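# Spray banana cluster crowns, then rehang the spray gun

## Task

Use the spray gun to apply treatment liquid to the cut crown of each banana cluster in the tray, without moving any cluster from where it sits. Afterwards, return the gun and hang it on the fork at the top of its post.

## Robot and tools

ROBOT. There are two six-joint arms, left_arm and right_arm, each ending in a two-finger gripper. A camera stand is fixed to the floor behind them. Each arm's joints always come in this order: waist, shoulder, elbow, wrist pitch, wrist yaw, wrist roll. The gripper opening follows them.

Joint ranges in radians are the same for both arms. Waist -2.618 to 3.054. Shoulder 0.000 to 3.142. Elbow 0.000 to 3.142. Wrist pitch -1.571 to 1.571. Wrist yaw -1.571 to 1.571. Wrist roll -2.094 to 2.094. Each true end may sit up to 0.059 rad either side of these. A call is rejected if a target lies more than 0.059 beyond a stated end and also beyond the joint's current angle. A target past the true end is clipped to that end, and the result then says "joint sent to its limit". If that line is missing, it does not prove there is more room.

FRAME. All hand positions, orientations and velocities are in the scene frame. Its origin is at table-top height, halfway between the nominal bases. +z points up, +x points out over the table, and +y points toward left_arm. The arm names do not match the sides of the images.

The real bases are offset from nominal. left_arm is at (+0.041, +0.287, +0.021) m with quat_wxyz (+1.000, 0, 0, -0.020). right_arm is at (+0.038, -0.236, +0.039) m with quat_wxyz (+1.000, 0, 0, +0.029).

A gripper's fingers point along its own +z axis and close along its y axis. end_effector_position is the point between the pads, about 1 cm short of the fingertips. Printed hand poses can be off by a few cm, and more at long reach.

ROW FORMAT. Every command row is one flat list of 14 numbers covering both arms, even when only one arm moves. The first seven are left_arm: six absolute joint angles in rad, then the opening. The last seven are the same for right_arm.

The opening runs from -1 (closed) to +1 (fully open, a 0.094 m pad gap). Between those extremes, the fingers are driven to the point where grip_measured reads the number you sent. A 0 is a real command, so to leave a gripper alone, resend its current value. To hold a joint still, resend its "Joint targets" angle.

PER-STEP LIMITS. Each step, a joint's target is kept within 0.339 rad of its measured angle for waist, shoulder and elbow. For the three wrist joints the bound is 2.2 rad. If a row would put a gripper more than 200 mm from its measured position, that arm's whole row is scaled back.

TOOLS

execute_actions(actions, cameras). actions is a list of actions. Each action is a table of up to 15 rows, one per 1/30 s control step, and lasts 0.5 s. A short table repeats its final row. Images come back only when actions is empty or when cameras names them: a list of names, ["all"], or [].

move(target, speed, blend, opening_speed, grip_force, blocking, cameras).
- target: one 14-number row of absolute angles, or a list of up to 15 rows passed through in order. A list shares a 10 s budget.
- speed: top speed in rad/s of the joint with the farthest to travel, 0.01 to 12.57, default 0.5. Give one value, or one per target.
- blend: rad, for rounding corners at intermediate targets. 0 means stop at each target.
- opening_speed: how fast the commanded opening changes, in units per second on the -1..1 scale, at least 0.2.
- grip_force: newtons per pad, 10 to 50. Give one value or one per arm. It stays in force until changed, and lower values close more slowly.
- blocking=false: the call returns after about 0.5 s while the motion continues. A new move takes over from the current point.

All joints move together, so a hand travels along a curve. Nothing avoids obstacles or the other arm. The result adds a "move:" line showing how it ended: done, off_target (resting more than 0.035 rad off), moving, held or fault, plus limits=held if steps were withheld.

wait(seconds 0 to 10) lets time pass with the last commands held. stop() brakes a running move.

zoom_image(camera, region) enlarges part of the latest image. camera is cam_head_left or cam_head_right. region is [x0, y0, x1, y1] in image pixels with the origin at top-left, at most 504 wide and 504 high.

finished_scene(scene) ends the scene for good; scene is 1 or 2. Only call it once the crowns are sprayed and the gun hangs steadily on the fork.

RESULTS. Each result includes:
- Joint positions and Joint velocities: per arm, six joints in rad or rad/s, then the pad gap in m.
- Joint targets: what is currently being commanded.
- Tool commands.
- grip_measured: on the opening scale. With nothing held it reads a bit wide; on a gripped hard part it reads a bit narrow.
- Joint torques: positive means toward larger angles. They include the arm's own weight. The first three joints wrap at ±28 N m.
- Motor temperatures.
- end_effector_position and end_effector_quat_wxyz.

"joint command not followed" means the clearance check altered some steps.

CAMERAS. cam_head_left and cam_head_right are both 672x504 and mounted together on the stand. Their calibration (K, distortion, T_world_to_cam) is approximate: expect errors of a few mm to about a centimetre near the image centre.

AVOID. Do not knock a cluster, or push anything out of the work area; either fails the task. Do not drop the spray gun or let any part fall far. Avoid fast impacts on fixed or heavy objects, hard presses, and contact or squeezing between the two arms. Do not load the camera cables. Do not let motors overheat: MOTOR HOT appears at 75 °C, the arm folds and idles at 90 °C, and it collapses at 100 °C. Holding a load, keeping an arm stretched out, or pushing at an unreachable pose all heat motors. The simulation keeps running while you think, so keep replies short and motions smooth.

Each tool is called after ">>>" in YAML: its name, and indented under it one key for each argument.

## Session

>>> execute_actions:
  actions: []

>>> zoom_image:
  camera: "cam_head_left"
  region: [130, 130, 530, 430]

>>> zoom_image:
  camera: "cam_head_right"
  region: [130, 130, 530, 430]

Scene clock: 0.00 s.
left_arm: end_effector_position=(+0.4428, +0.2617, +0.1381) grip_measured=+1.000 end_effector_quat_wxyz=(+0.598, +0.041, +0.799, -0.049) | right_arm: end_effector_position=(+0.4275, -0.2102, +0.1530) grip_measured=+1.000 end_effector_quat_wxyz=(+0.614, +0.006, +0.788, +0.039)
Joint positions: left_arm=[0.025 1.506 0.381 0.839 0.112 0.003 0.094] | right_arm=[0.01 1.511 0.304 0.961 0.012 0.074 0.094]
Joint velocities: within noise
Joint torques (N m): no reading
Motor temperatures (°C): left_arm=[28 33 32 39 27 28 28] | right_arm=[29 30 38 36 29 27 32]
Heat: left arm: 39 °C; right arm: 38 °C.
Joint targets: left_arm=[0.025 1.500 0.387 0.837 0.112 0.003] | right_arm=[0.010 1.509 0.305 0.947 0.012 0.073]
Tool commands: left_gripper/opening=+1.0 right_gripper/opening=+1.0

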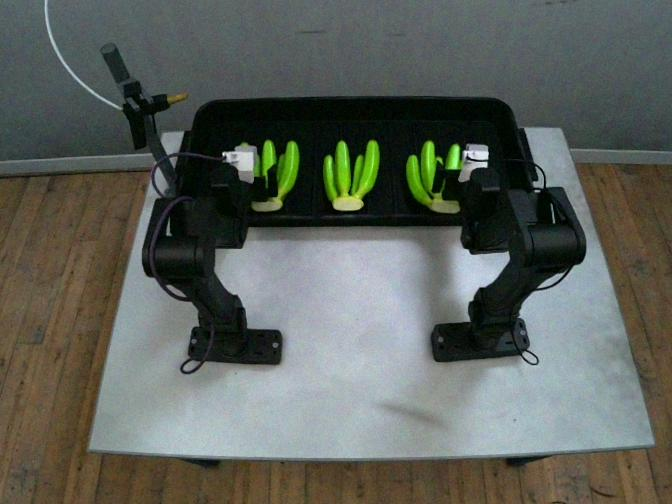

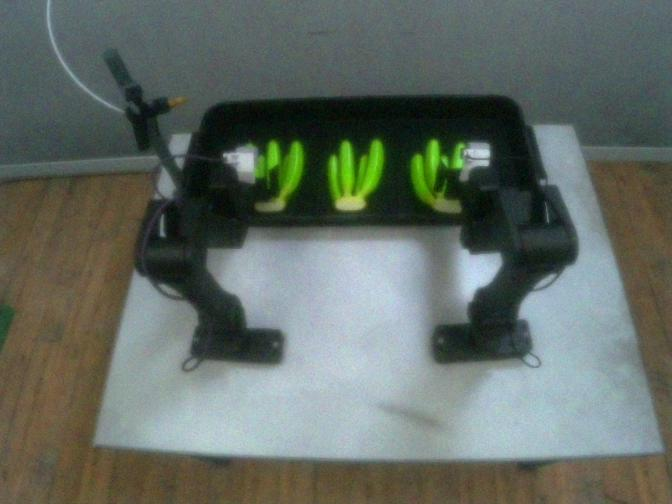

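Scaled by 1.260 from the camera's 672x504 image, which has a finer 960x720 frame.

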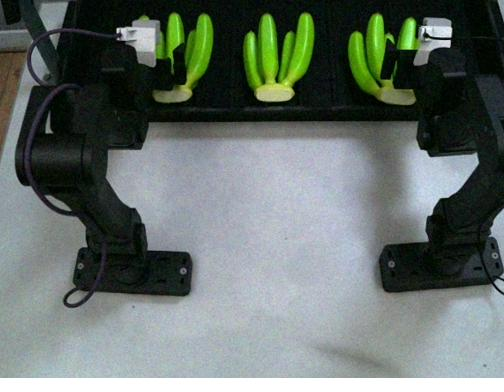

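Scaled by 1.260 from the camera's 672x504 image, which has a finer 960x720 frame.

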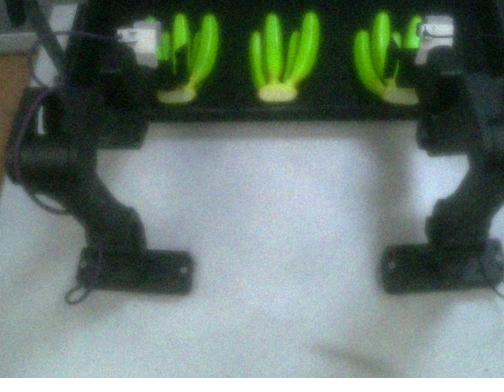

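>>> zoom_image:
  camera: "cam_head_left"
  region: [80, 30, 220, 210]

>>> zoom_image:
  camera: "cam_head_right"
  region: [80, 30, 220, 210]

>>> zoom_image:
  camera: "cam_head_left"
  region: [200, 110, 540, 230]

Scaled by 2.800 from the camera's 672x504 image, which has a finer 960x720 frame.

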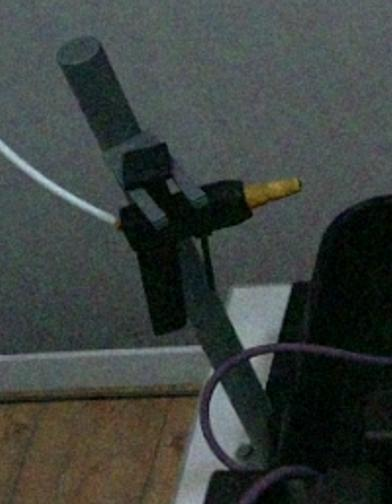

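Scaled by 2.800 from the camera's 672x504 image, which has a finer 960x720 frame.

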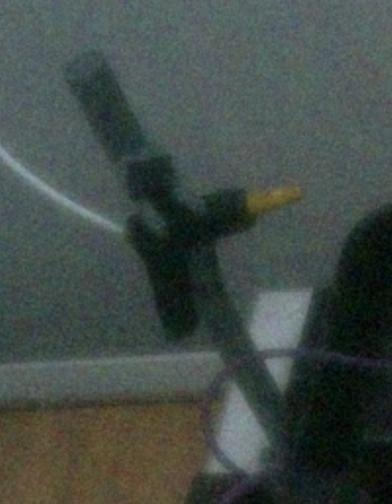

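Scaled by 1.482 from the camera's 672x504 image, which has a finer 960x720 frame.

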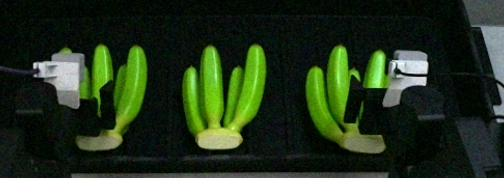

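>>> zoom_image:
  camera: "cam_head_left"
  region: [110, 70, 195, 155]

>>> zoom_image:
  camera: "cam_head_right"
  region: [110, 70, 195, 155]

Scaled by 5.929 from the camera's 672x504 image, which has a finer 960x720 frame.

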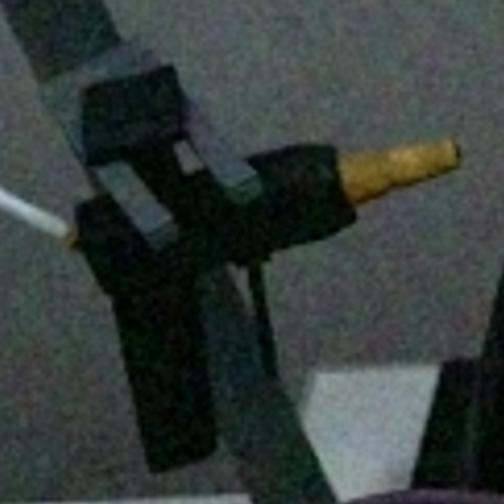

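Scaled by 5.929 from the camera's 672x504 image, which has a finer 960x720 frame.

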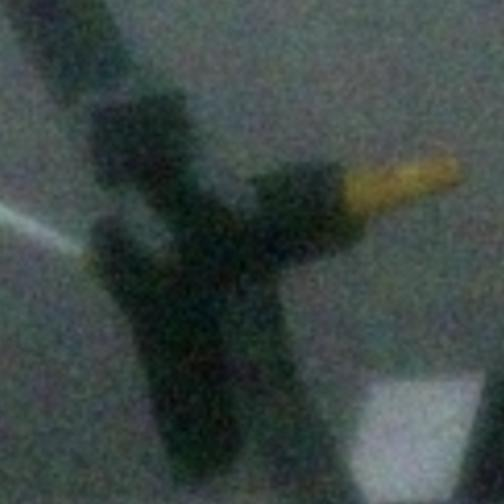

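>>> move:
  target:
    - [0.0,1.0,0.5,0.5,-0.3,0.1,1,-0.3,1.0,0.3,0.7,0,0.07,1]
    - [0.0,0.75,0.48,0.27,-0.67,0.29,1,-0.5,0.3,0.2,0.1,0,0.07,1]
  blend: [0.2,0]
  speed: 0.8
  cameras: ["all"]

>>> zoom_image:
  camera: "cam_head_left"
  region: [100, 50, 300, 250]

>>> zoom_image:
  camera: "cam_head_right"
  region: [100, 50, 300, 250]

Scene clock: 63.53 s.
left_arm: end_effector_position=(+0.3379, +0.3889, +0.3024) grip_measured=+1.000 end_effector_quat_wxyz=(+0.624, -0.113, +0.705, +0.316) | right_arm: end_effector_position=(+0.2819, -0.3487, +0.2825) grip_measured=+1.000 end_effector_quat_wxyz=(+0.704, +0.177, +0.675, -0.130)
Joint positions: left_arm=[0.008 0.761 0.466 0.269 -0.659 0.294 0.094] | right_arm=[-0.492 0.314 0.22 0.119 0.005 0.074 0.094]
Joint torques (N m): left_arm=[-0.66 -1.48 9.73 1.58 -0.17 -0.01] | right_arm=[-0.68 0.1 6.26 1.44 -0.13 -0.06]
Motor temperatures (°C): left_arm=[28 33 34 42 27 27 27] | right_arm=[29 31 39 44 29 26 32]
Heat: left arm: 42 °C; right arm: 44 °C.
Joint targets: left_arm=[0.000 0.750 0.480 0.270 -0.670 0.290] | right_arm=[-0.500 0.300 0.200 0.100 0.000 0.070]
move: done

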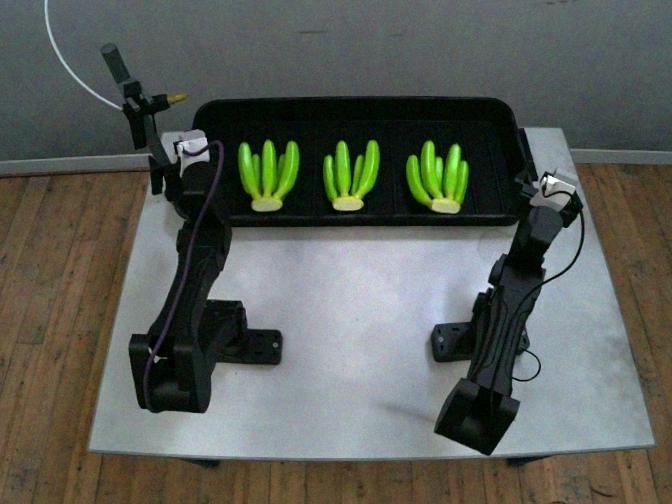

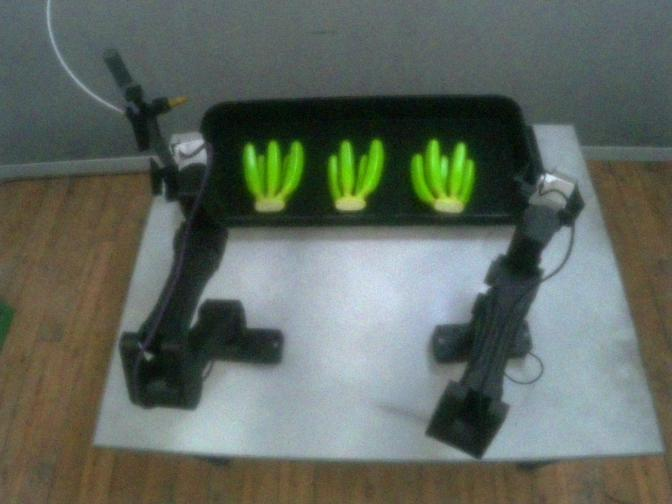

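Scaled by 2.520 from the camera's 672x504 image, which has a finer 960x720 frame.

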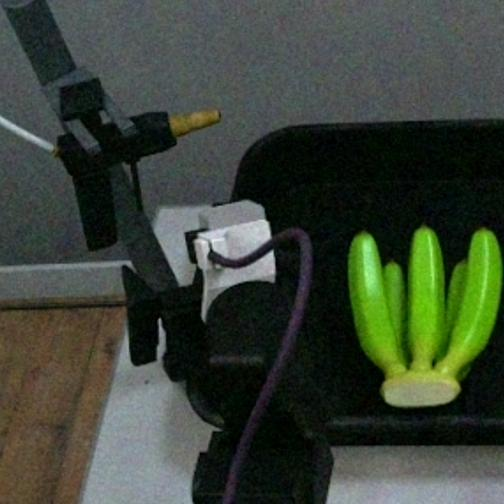

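Scaled by 2.520 from the camera's 672x504 image, which has a finer 960x720 frame.

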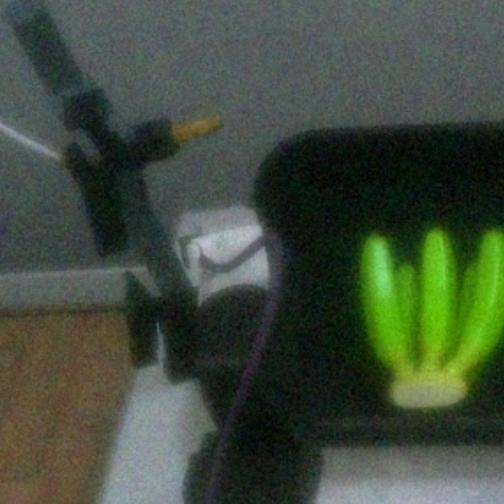

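>>> move:
  target: [0.221,0.905,0.535,0.37,-0.449,0.29,1,-0.5,0.3,0.2,0.1,0,0.07,1]
  cameras: ["all"]

>>> zoom_image:
  camera: "cam_head_left"
  region: [100, 70, 220, 190]

>>> zoom_image:
  camera: "cam_head_right"
  region: [100, 70, 220, 190]

Scene clock: 105.63 s.
left_arm: end_effector_position=(+0.3582, +0.4260, +0.2950) grip_measured=+1.000 end_effector_quat_wxyz=(+0.613, -0.116, +0.714, +0.318) | right_arm: end_effector_position=(+0.2819, -0.3487, +0.2823) grip_measured=+1.000 end_effector_quat_wxyz=(+0.704, +0.177, +0.676, -0.130)
Joint positions: left_arm=[0.214 0.902 0.503 0.347 -0.465 0.294 0.094] | right_arm=[-0.492 0.314 0.22 0.118 0.005 0.074 0.094]
Joint torques (N m): left_arm=[0.66 -1.35 11.7 1.91 0.16 -0.01] | right_arm=[-0.59 0.18 6.09 1.44 -0.09 -0.02]
Heat: left arm: 44 °C; right arm: 41 °C.
Joint targets: left_arm=[0.221 0.905 0.535 0.370 -0.449 0.290] | right_arm=[-0.500 0.300 0.200 0.100 0.000 0.070]
move: done

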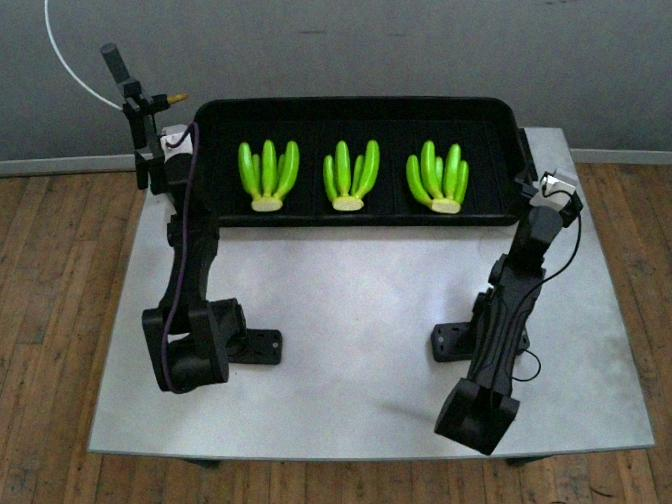

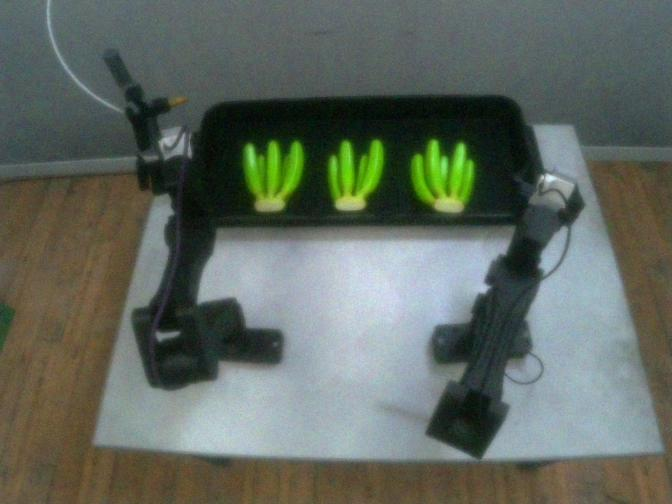

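Scaled by 4.200 from the camera's 672x504 image, which has a finer 960x720 frame.

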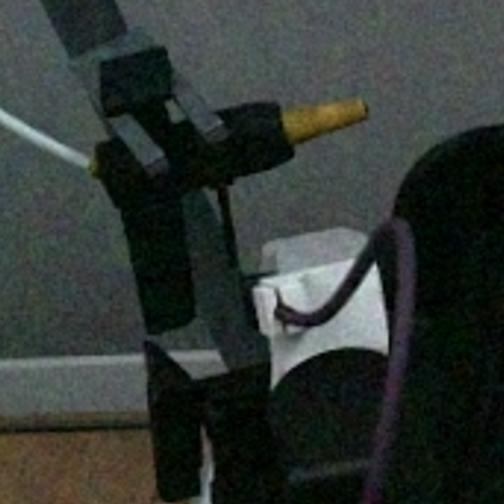

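Scaled by 4.200 from the camera's 672x504 image, which has a finer 960x720 frame.

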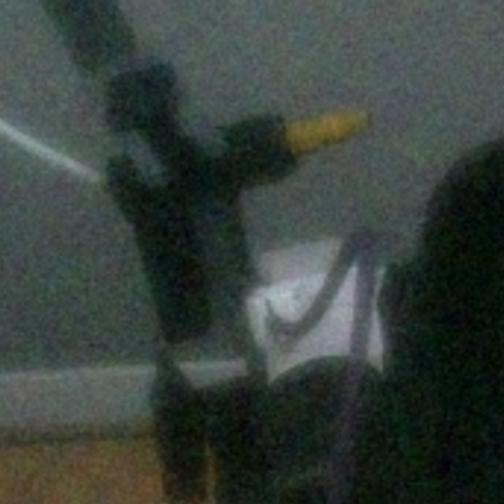

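>>> move:
  target: [0.307,1.024,0.49,0.655,-0.355,0.29,1,-0.5,0.3,0.2,0.1,0,0.07,1]
  cameras: ["all"]
  speed: 0.3

>>> zoom_image:
  camera: "cam_head_left"
  region: [100, 70, 200, 170]

>>> zoom_image:
  camera: "cam_head_right"
  region: [100, 70, 200, 170]

Scene clock: 162.93 s.
left_arm: end_effector_position=(+0.3723, +0.4447, +0.3235) grip_measured=+1.000 end_effector_quat_wxyz=(+0.672, -0.128, +0.656, +0.320) | right_arm: end_effector_position=(+0.2819, -0.3487, +0.2823) grip_measured=+1.000 end_effector_quat_wxyz=(+0.704, +0.177, +0.676, -0.130)
Joint positions: left_arm=[0.3 1.019 0.503 0.632 -0.375 0.294 0.094] | right_arm=[-0.492 0.314 0.22 0.118 0.005 0.074 0.094]
Joint torques (N m): left_arm=[0.61 -1.83 7.1 1.83 0.27 -0.03] | right_arm=[-0.73 0.43 6.17 1.47 -0.08 0.02]
Heat: left arm: 43 °C; right arm: 41 °C.
Joint targets: left_arm=[0.307 1.024 0.490 0.655 -0.355 0.290] | right_arm=[-0.500 0.300 0.200 0.100 0.000 0.070]
move: done

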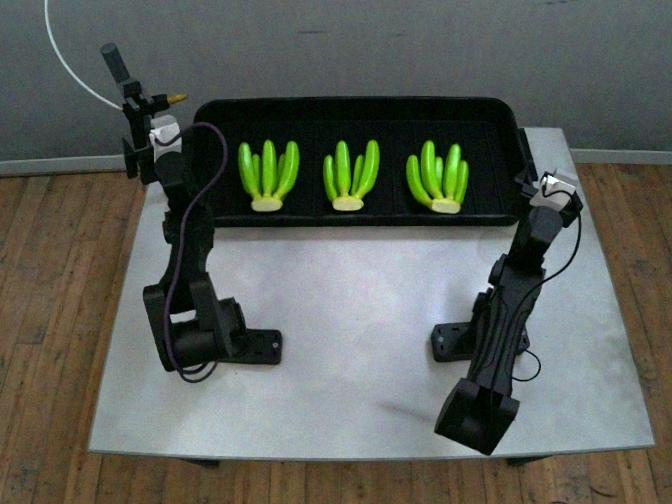

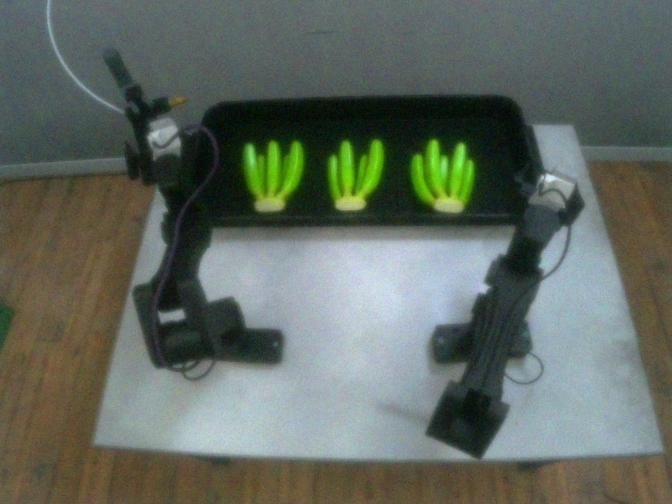

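Scaled by 5.040 from the camera's 672x504 image, which has a finer 960x720 frame.

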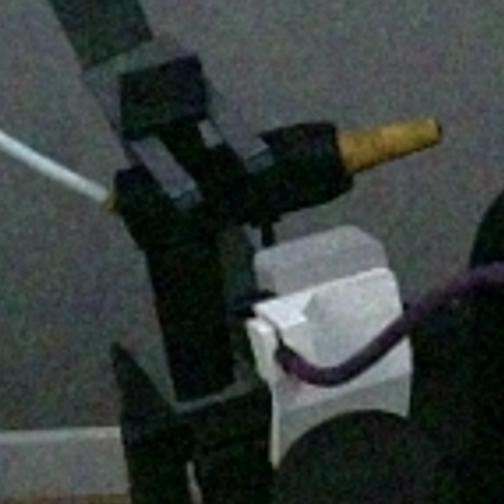

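Scaled by 5.040 from the camera's 672x504 image, which has a finer 960x720 frame.

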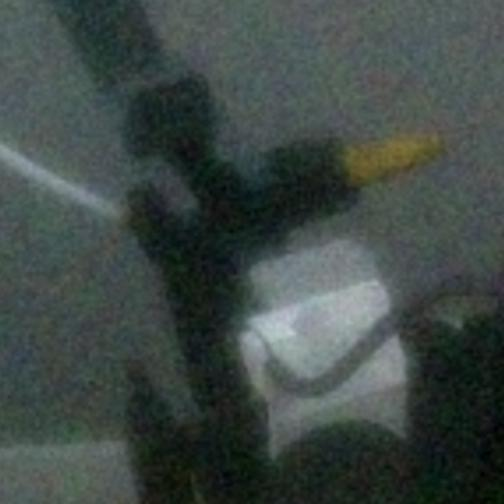

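>>> move:
  target: [0.3545,1.189,0.49,0.81,-0.315,0.29,1,-0.5,0.3,0.2,0.1,0,0.07,1]
  cameras: ["all"]
  speed: 0.2

>>> zoom_image:
  camera: "cam_head_left"
  region: [100, 70, 200, 170]

>>> zoom_image:
  camera: "cam_head_right"
  region: [100, 70, 200, 170]

Scene clock: 184.50 s.
left_arm: end_effector_position=(+0.3917, +0.4620, +0.3040) grip_measured=+1.000 end_effector_quat_wxyz=(+0.669, -0.129, +0.656, +0.325) | right_arm: end_effector_position=(+0.2819, -0.3487, +0.2823) grip_measured=+1.000 end_effector_quat_wxyz=(+0.704, +0.177, +0.676, -0.130)
Joint positions: left_arm=[0.347 1.183 0.503 0.793 -0.337 0.294 0.094] | right_arm=[-0.492 0.314 0.22 0.118 0.005 0.074 0.094]
Joint torques (N m): left_arm=[0.69 -2.81 6.84 1.82 0.27 -0.02] | right_arm=[-0.7 0.18 6.37 1.46 -0.11 0]
Heat: left arm: 44 °C; right arm: 41 °C.
Joint targets: left_arm=[0.355 1.189 0.490 0.810 -0.315 0.290] | right_arm=[-0.500 0.300 0.200 0.100 0.000 0.070]
move: done

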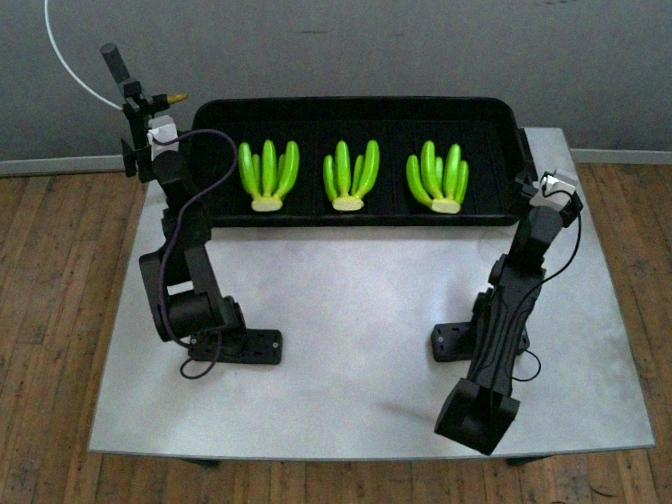

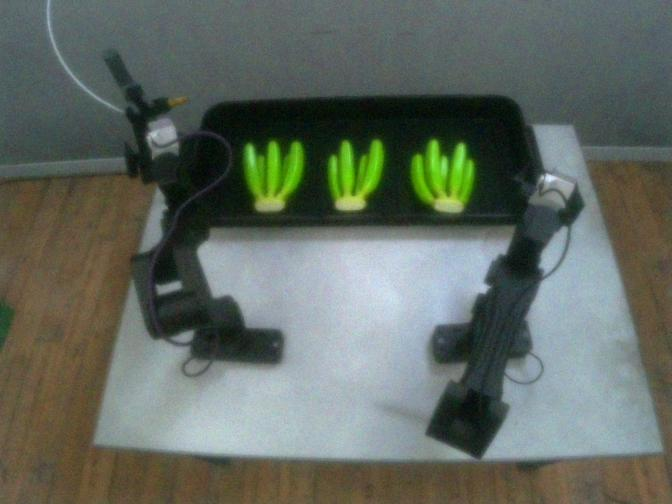

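Scaled by 5.040 from the camera's 672x504 image, which has a finer 960x720 frame.

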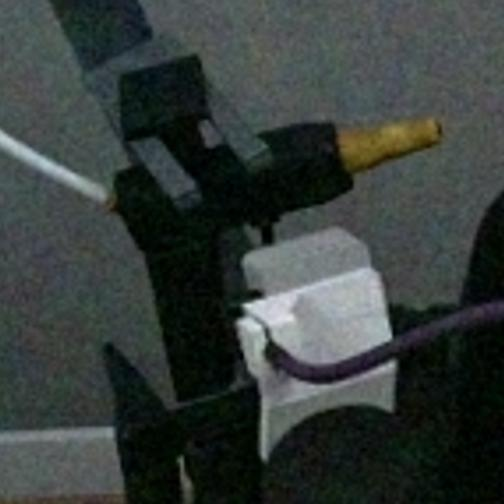

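Scaled by 5.040 from the camera's 672x504 image, which has a finer 960x720 frame.

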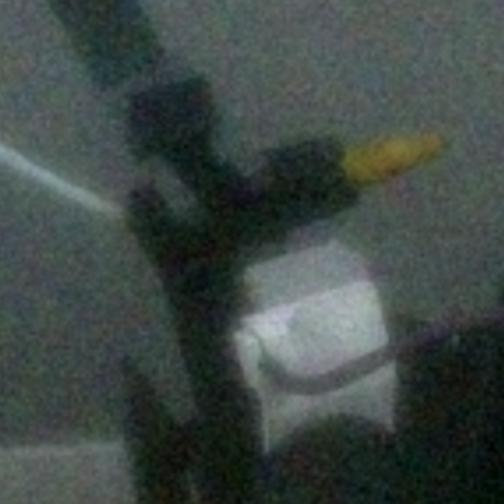

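>>> move:
  target: [0.3545,1.189,0.49,0.81,-0.315,0.29,0.1,-0.5,0.3,0.2,0.1,0,0.07,1]
  cameras: ["all"]
  grip_force: 20

>>> zoom_image:
  camera: "cam_head_left"
  region: [100, 70, 200, 170]

Scene clock: 199.13 s.
left_arm: end_effector_position=(+0.3919, +0.4617, +0.3042) grip_measured=+0.102 end_effector_quat_wxyz=(+0.670, -0.129, +0.656, +0.324) | right_arm: end_effector_position=(+0.2819, -0.3487, +0.2823) grip_measured=+1.000 end_effector_quat_wxyz=(+0.704, +0.177, +0.676, -0.130)
Joint positions: left_arm=[0.347 1.183 0.503 0.793 -0.334 0.294 0.052] | right_arm=[-0.492 0.314 0.22 0.118 0.005 0.074 0.094]
Joint torques (N m): left_arm=[0.79 -2.77 6.79 1.81 0.27 -0.04] | right_arm=[-0.64 0.23 6.04 1.45 -0.09 -0.03]
Heat: left arm: 43 °C; right arm: 41 °C.
Joint targets: left_arm=[0.355 1.189 0.490 0.810 -0.315 0.290] | right_arm=[-0.500 0.300 0.200 0.100 0.000 0.070]
grip_force (N): 20, 20
move: done

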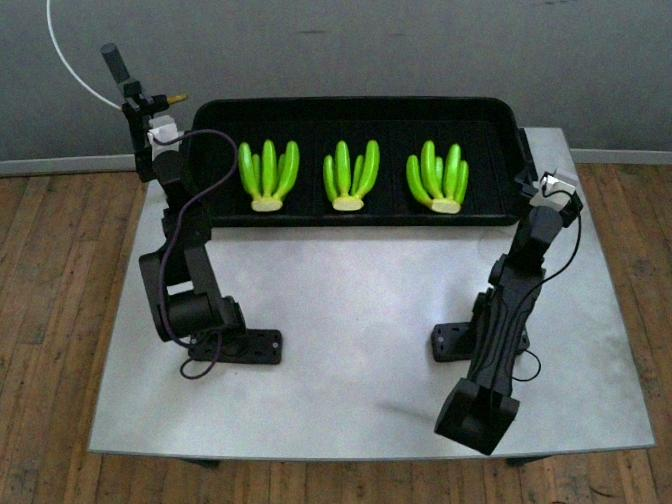

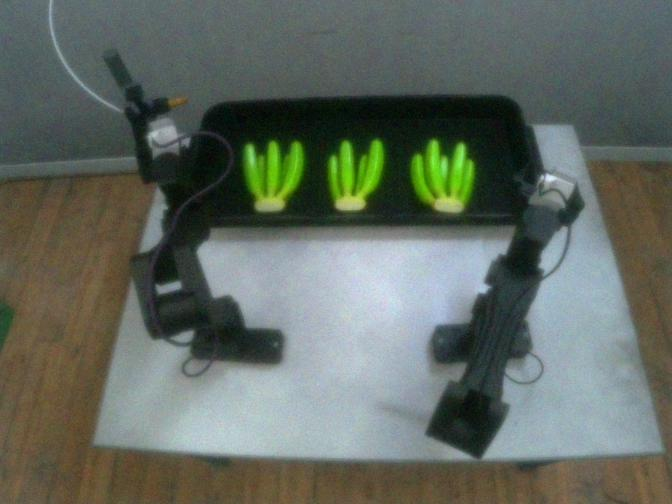

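Scaled by 5.040 from the camera's 672x504 image, which has a finer 960x720 frame.

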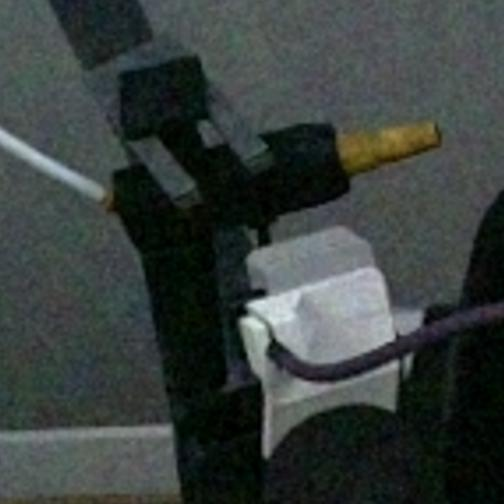

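>>> move:
  target: [0.3545,1.189,0.49,0.81,-0.315,0.29,-0.6,-0.5,0.3,0.2,0.1,0,0.07,1]
  cameras: ["all"]

>>> zoom_image:
  camera: "cam_head_left"
  region: [100, 70, 200, 170]

>>> zoom_image:
  camera: "cam_head_right"
  region: [100, 70, 200, 170]

Scene clock: 210.27 s.
left_arm: end_effector_position=(+0.3920, +0.4616, +0.3042) grip_measured=-0.598 end_effector_quat_wxyz=(+0.670, -0.128, +0.656, +0.324) | right_arm: end_effector_position=(+0.2819, -0.3487, +0.2823) grip_measured=+1.000 end_effector_quat_wxyz=(+0.704, +0.177, +0.676, -0.130)
Joint positions: left_arm=[0.347 1.183 0.503 0.793 -0.334 0.294 0.019] | right_arm=[-0.492 0.314 0.22 0.118 0.005 0.074 0.094]
Joint torques (N m): left_arm=[0.76 -2.84 6.79 1.8 0.26 -0.01] | right_arm=[-0.59 0.32 5.98 1.49 -0.05 -0.07]
Heat: left arm: 43 °C; right arm: 41 °C.
Joint targets: left_arm=[0.355 1.189 0.490 0.810 -0.315 0.290] | right_arm=[-0.500 0.300 0.200 0.100 0.000 0.070]
grip_force (N): 20, 20
move: done

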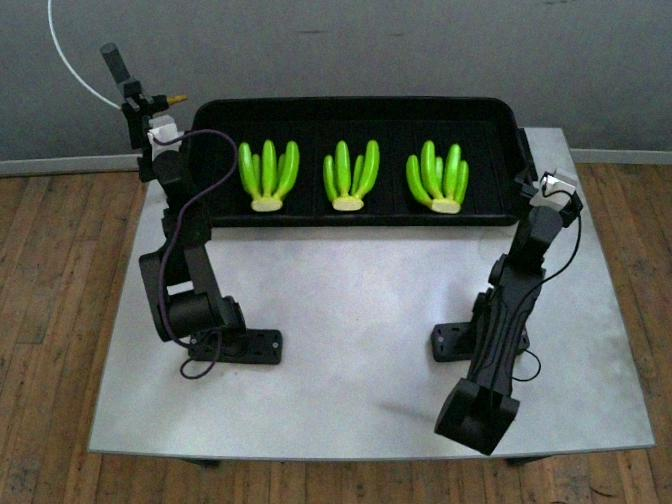

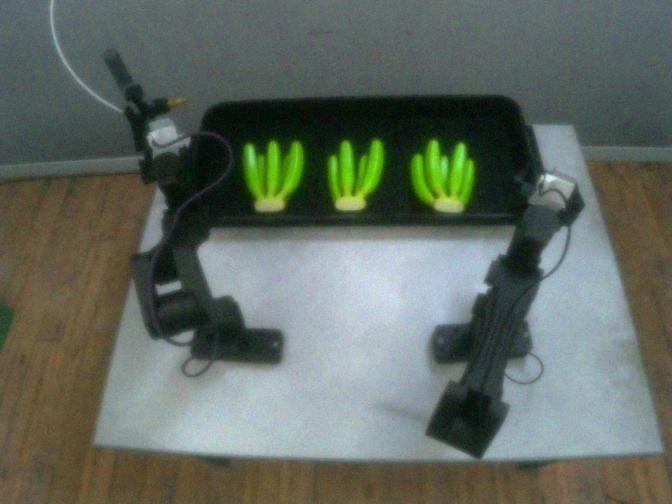

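Scaled by 5.040 from the camera's 672x504 image, which has a finer 960x720 frame.

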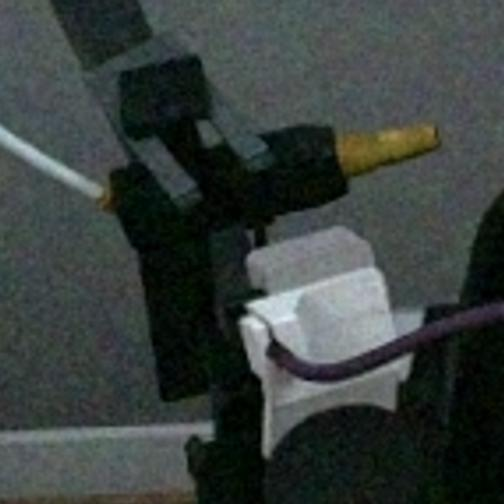

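Scaled by 5.040 from the camera's 672x504 image, which has a finer 960x720 frame.

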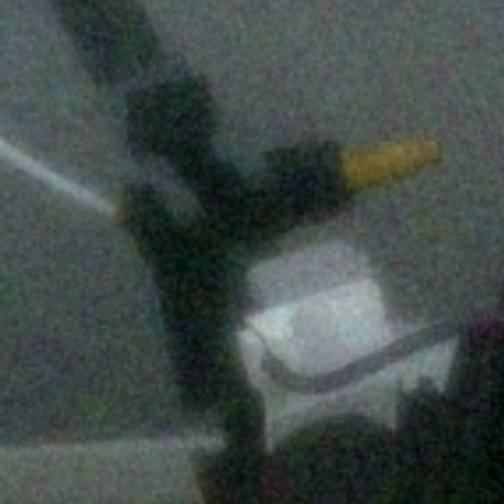

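>>> move:
  target:
    - [0.3545,1.189,0.49,0.81,-0.315,0.29,0.98,-0.5,0.3,0.2,0.1,0,0.07,1]
    - [0.405,1.495,0.467,1.28,-0.26,0.29,0.98,-0.5,0.3,0.2,0.1,0,0.07,1]
  cameras: ["all"]
  speed: 0.25

>>> zoom_image:
  camera: "cam_head_left"
  region: [100, 70, 200, 170]

>>> zoom_image:
  camera: "cam_head_right"
  region: [100, 70, 200, 170]

Scene clock: 233.10 s.
left_arm: end_effector_position=(+0.4115, +0.4803, +0.2913) grip_measured=+0.978 end_effector_quat_wxyz=(+0.716, -0.130, +0.600, +0.333) | right_arm: end_effector_position=(+0.2819, -0.3487, +0.2823) grip_measured=+1.000 end_effector_quat_wxyz=(+0.704, +0.177, +0.676, -0.130)
Joint positions: left_arm=[0.398 1.484 0.481 1.262 -0.282 0.294 0.093] | right_arm=[-0.492 0.314 0.22 0.118 0.005 0.074 0.094]
Joint torques (N m): left_arm=[0.79 -4.05 5.61 1.8 0.29 -0.03] | right_arm=[-0.65 0.27 6.32 1.45 -0.11 -0.02]
Heat: left arm: 43 °C; right arm: 42 °C.
Joint targets: left_arm=[0.405 1.495 0.467 1.280 -0.260 0.290] | right_arm=[-0.500 0.300 0.200 0.100 0.000 0.070]
grip_force (N): 20, 20
move: done

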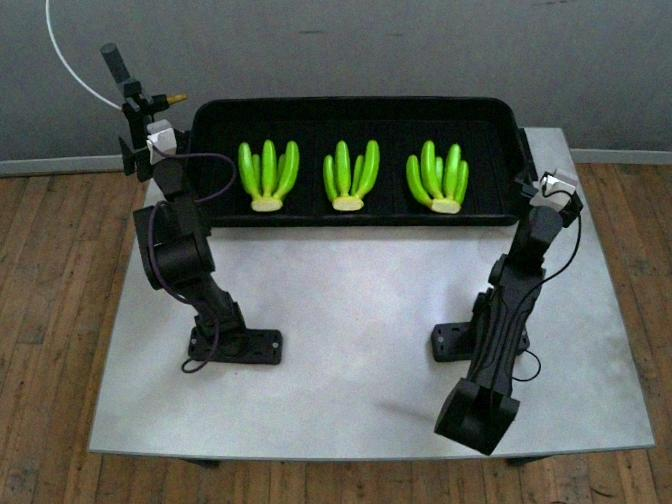

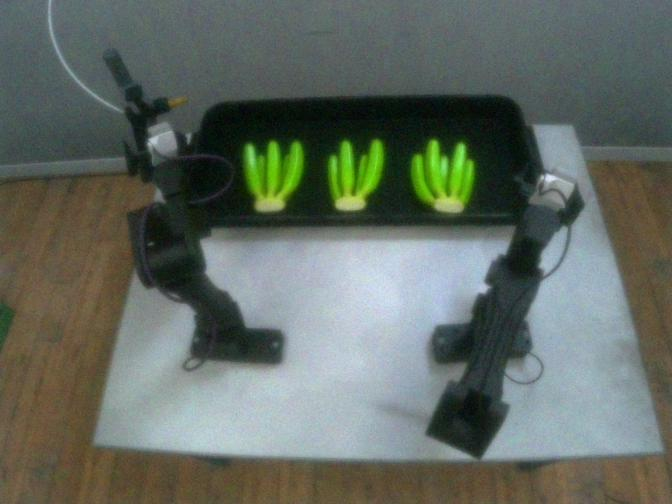

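Scaled by 5.040 from the camera's 672x504 image, which has a finer 960x720 frame.

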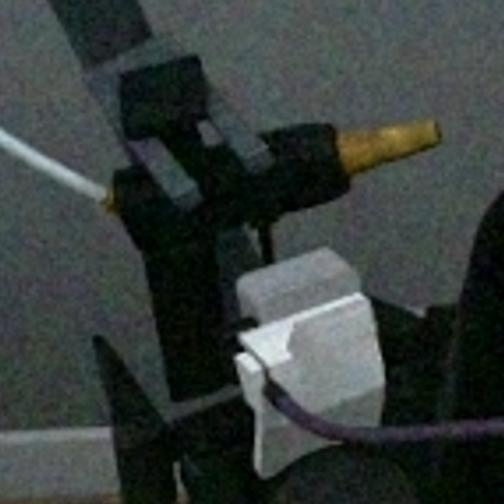

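Scaled by 5.040 from the camera's 672x504 image, which has a finer 960x720 frame.

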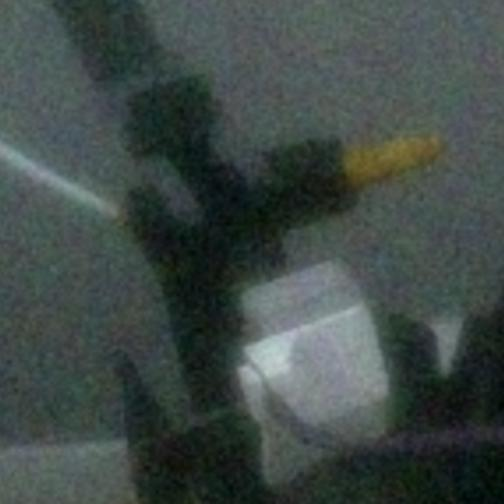

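>>> move:
  target: [0.405,1.495,0.467,1.28,-0.26,0.29,0.0,-0.5,0.3,0.2,0.1,0,0.07,1]
  cameras: ["cam_head_left"]

>>> zoom_image:
  camera: "cam_head_left"
  region: [100, 70, 200, 170]

>>> move:
  target: [0.405,1.495,0.467,1.28,-0.26,0.29,-0.6,-0.5,0.3,0.2,0.1,0,0.07,1]
  cameras: ["cam_head_left"]

>>> zoom_image:
  camera: "cam_head_left"
  region: [100, 70, 200, 170]

Scene clock: 246.50 s.
left_arm: end_effector_position=(+0.4117, +0.4799, +0.2915) grip_measured=+0.143 end_effector_quat_wxyz=(+0.716, -0.129, +0.600, +0.332) | right_arm: end_effector_position=(+0.2819, -0.3487, +0.2823) grip_measured=+1.000 end_effector_quat_wxyz=(+0.704, +0.177, +0.676, -0.130)
Joint positions: left_arm=[0.398 1.484 0.481 1.263 -0.279 0.295 0.054] | right_arm=[-0.492 0.314 0.22 0.118 0.005 0.074 0.094]
Joint torques (N m): left_arm=[0.72 -4.08 5.52 1.71 0.28 0] | right_arm=[-0.85 0.34 6.19 1.51 -0.12 -0.03]
Heat: left arm: 43 °C; right arm: 42 °C.
Joint targets: left_arm=[0.405 1.495 0.467 1.280 -0.260 0.290] | right_arm=[-0.500 0.300 0.200 0.100 0.000 0.070]
grip_force (N): 20, 20
move: done
Images, in order (width x height): cam_head_left 672x504.

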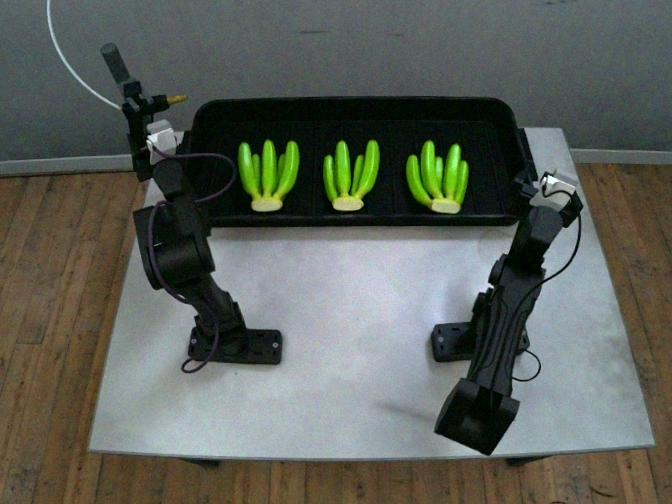

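Scaled by 5.040 from the camera's 672x504 image, which has a finer 960x720 frame.

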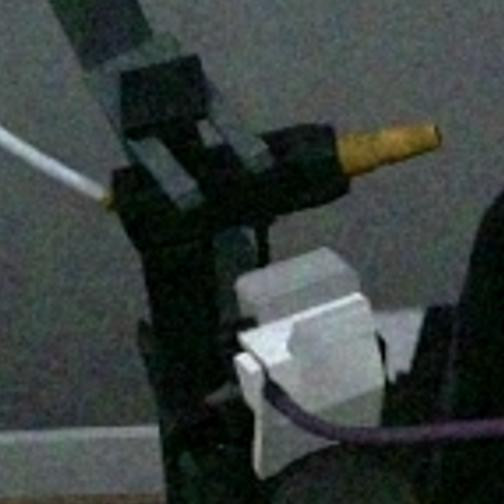

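Scene clock: 247.00 s.
left_arm: end_effector_position=(+0.4117, +0.4799, +0.2916) grip_measured=+0.125 end_effector_quat_wxyz=(+0.716, -0.129, +0.599, +0.333) | right_arm: end_effector_position=(+0.2819, -0.3487, +0.2823) grip_measured=+1.000 end_effector_quat_wxyz=(+0.704, +0.177, +0.676, -0.130)
Joint positions: left_arm=[0.398 1.484 0.481 1.263 -0.279 0.296 0.053] | right_arm=[-0.492 0.314 0.22 0.118 0.005 0.074 0.094]
Joint torques (N m): left_arm=[0.79 -4.1 5.5 1.71 0.32 -0.06] | right_arm=[-0.64 0.02 6.04 1.46 -0.09 -0.03]
Heat: left arm: 43 °C; right arm: 42 °C.
Joint targets: left_arm=[0.405 1.495 0.467 1.280 -0.260 0.290] | right_arm=[-0.500 0.300 0.200 0.100 0.000 0.070]
grip_force (N): 20, 20
move: done
Images, in order (width x height): cam_head_left 672x504.

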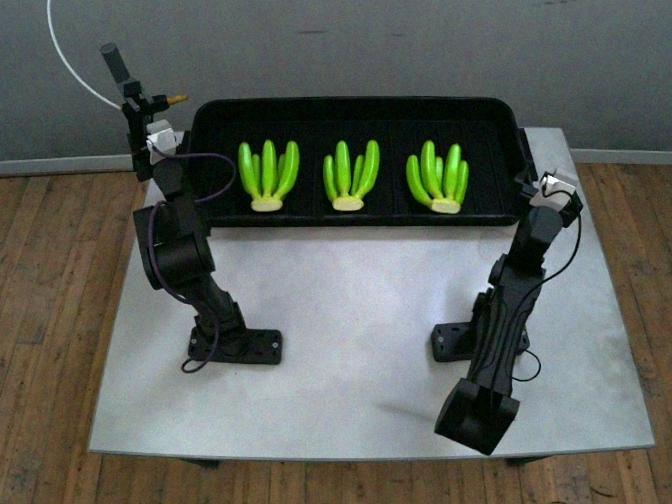

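Scaled by 5.040 from the camera's 672x504 image, which has a finer 960x720 frame.

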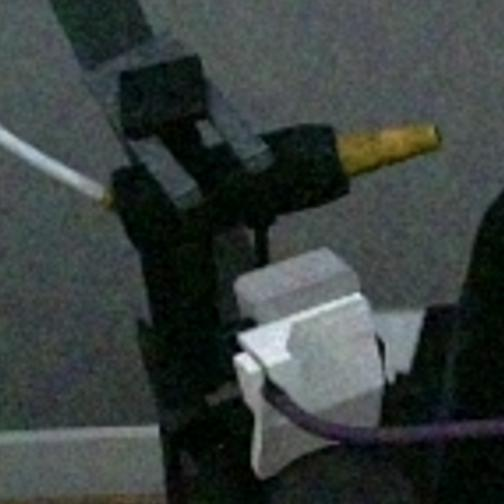

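>>> move:
  target:
    - [0.405,1.495,0.467,1.28,-0.26,0.29,0.6,-0.5,0.3,0.2,0.1,0,0.07,1]
    - [0.418,1.541,0.511,1.284,-0.247,0.29,0.6,-0.5,0.3,0.2,0.1,0,0.07,1]
    - [0.418,1.541,0.511,1.284,-0.247,0.29,-0.6,-0.5,0.3,0.2,0.1,0,0.07,1]
  cameras: ["all"]
  speed: 0.2

>>> zoom_image:
  camera: "cam_head_left"
  region: [100, 70, 200, 170]

Scene clock: 262.67 s.
left_arm: end_effector_position=(+0.4148, +0.4885, +0.2777) grip_measured=-0.308 end_effector_quat_wxyz=(+0.706, -0.133, +0.611, +0.334) | right_arm: end_effector_position=(+0.2819, -0.3487, +0.2823) grip_measured=+1.000 end_effector_quat_wxyz=(+0.704, +0.177, +0.676, -0.130)
Joint positions: left_arm=[0.417 1.529 0.486 1.271 -0.272 0.289 0.033] | right_arm=[-0.492 0.314 0.22 0.118 0.005 0.074 0.094]
Joint torques (N m): left_arm=[0.13 -4.36 9.21 1.71 0.33 0.06] | right_arm=[-0.84 0.35 6.41 1.45 -0.04 -0.03]
Heat: left arm: 43 °C; right arm: 42 °C.
Joint targets: left_arm=[0.418 1.541 0.511 1.284 -0.247 0.290] | right_arm=[-0.500 0.300 0.200 0.100 0.000 0.070]
grip_force (N): 20, 20
move: done

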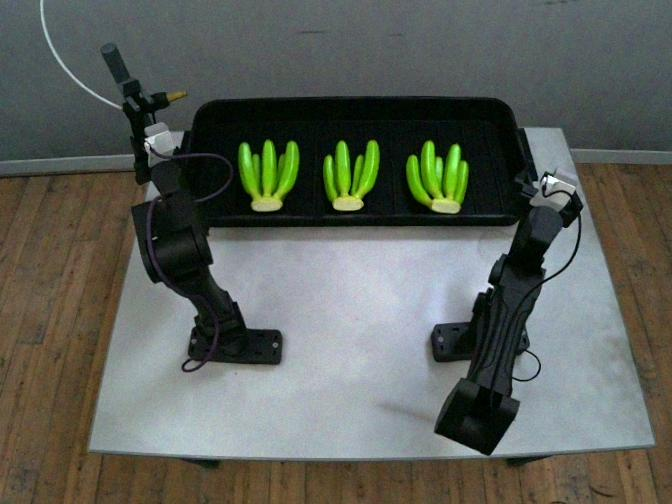

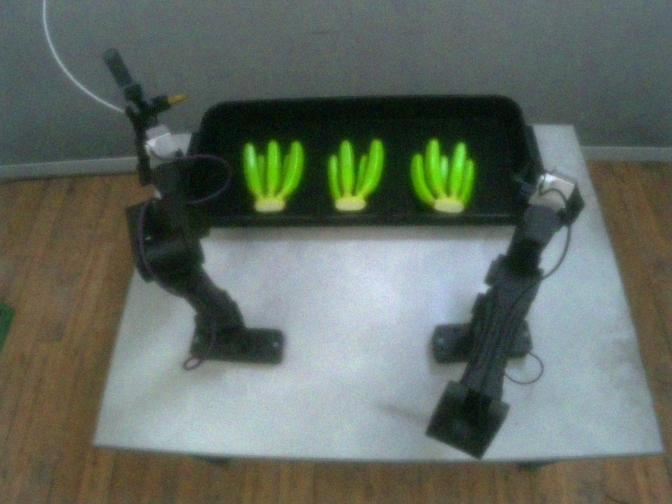

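Scaled by 5.040 from the camera's 672x504 image, which has a finer 960x720 frame.

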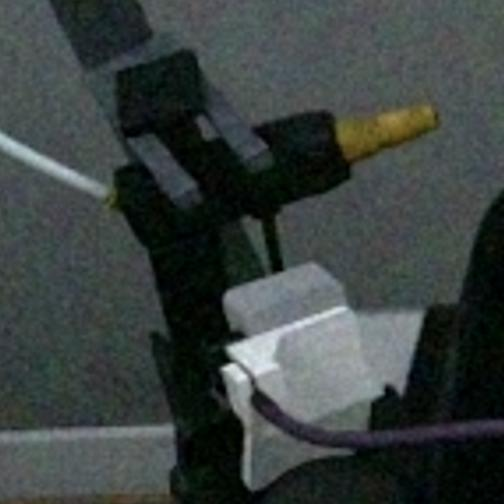

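>>> move:
  target:
    - [0.418,1.541,0.511,1.284,-0.247,0.29,0.7,-0.5,0.3,0.2,0.1,0,0.07,1]
    - [0.418,1.48,0.565,1.172,-0.247,0.29,0.7,-0.5,0.3,0.2,0.1,0,0.07,1]
    - [0.418,1.48,0.565,1.172,-0.247,0.29,-0.6,-0.5,0.3,0.2,0.1,0,0.07,1]
  cameras: ["all"]
  speed: 0.2

>>> zoom_image:
  camera: "cam_head_left"
  region: [100, 70, 200, 170]

Scene clock: 279.93 s.
left_arm: end_effector_position=(+0.4225, +0.4908, +0.2893) grip_measured=+0.115 end_effector_quat_wxyz=(+0.702, -0.131, +0.616, +0.333) | right_arm: end_effector_position=(+0.2819, -0.3487, +0.2823) grip_measured=+1.000 end_effector_quat_wxyz=(+0.704, +0.177, +0.676, -0.130)
Joint positions: left_arm=[0.417 1.502 0.541 1.179 -0.268 0.292 0.052] | right_arm=[-0.492 0.314 0.22 0.118 0.005 0.074 0.094]
Joint torques (N m): left_arm=[0.27 -7.17 9.39 1.5 0.29 0.02] | right_arm=[-0.55 0.27 6.22 1.48 -0.09 -0.07]
Heat: left arm: 42 °C; right arm: 42 °C.
Joint targets: left_arm=[0.418 1.480 0.565 1.172 -0.247 0.290] | right_arm=[-0.500 0.300 0.200 0.100 0.000 0.070]
grip_force (N): 20, 20
move: done

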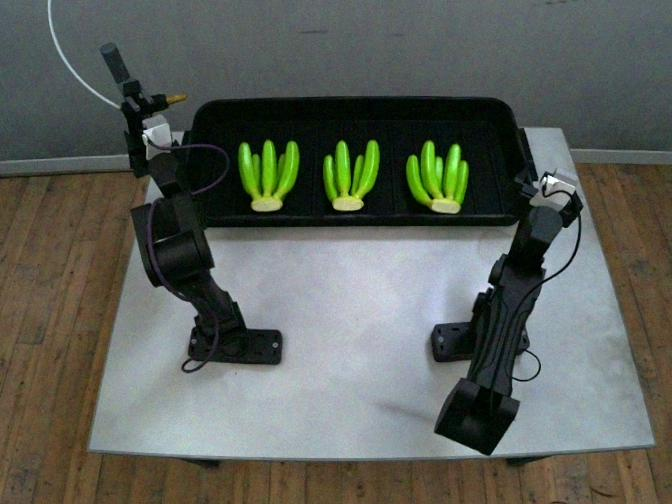

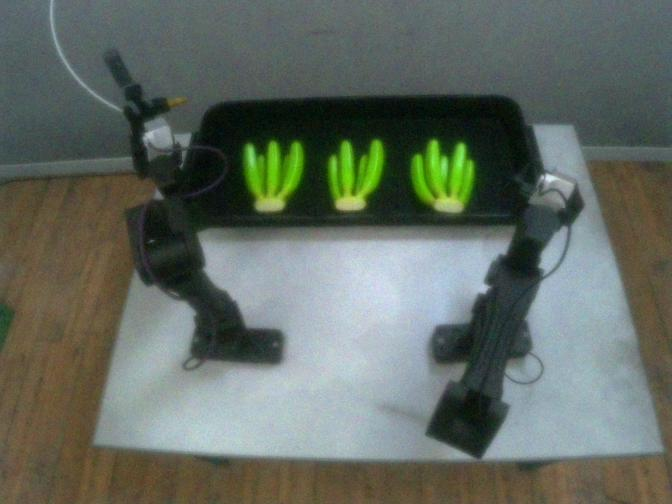

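Scaled by 5.040 from the camera's 672x504 image, which has a finer 960x720 frame.

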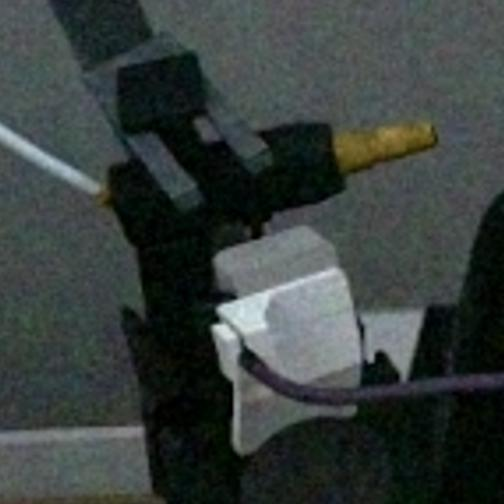

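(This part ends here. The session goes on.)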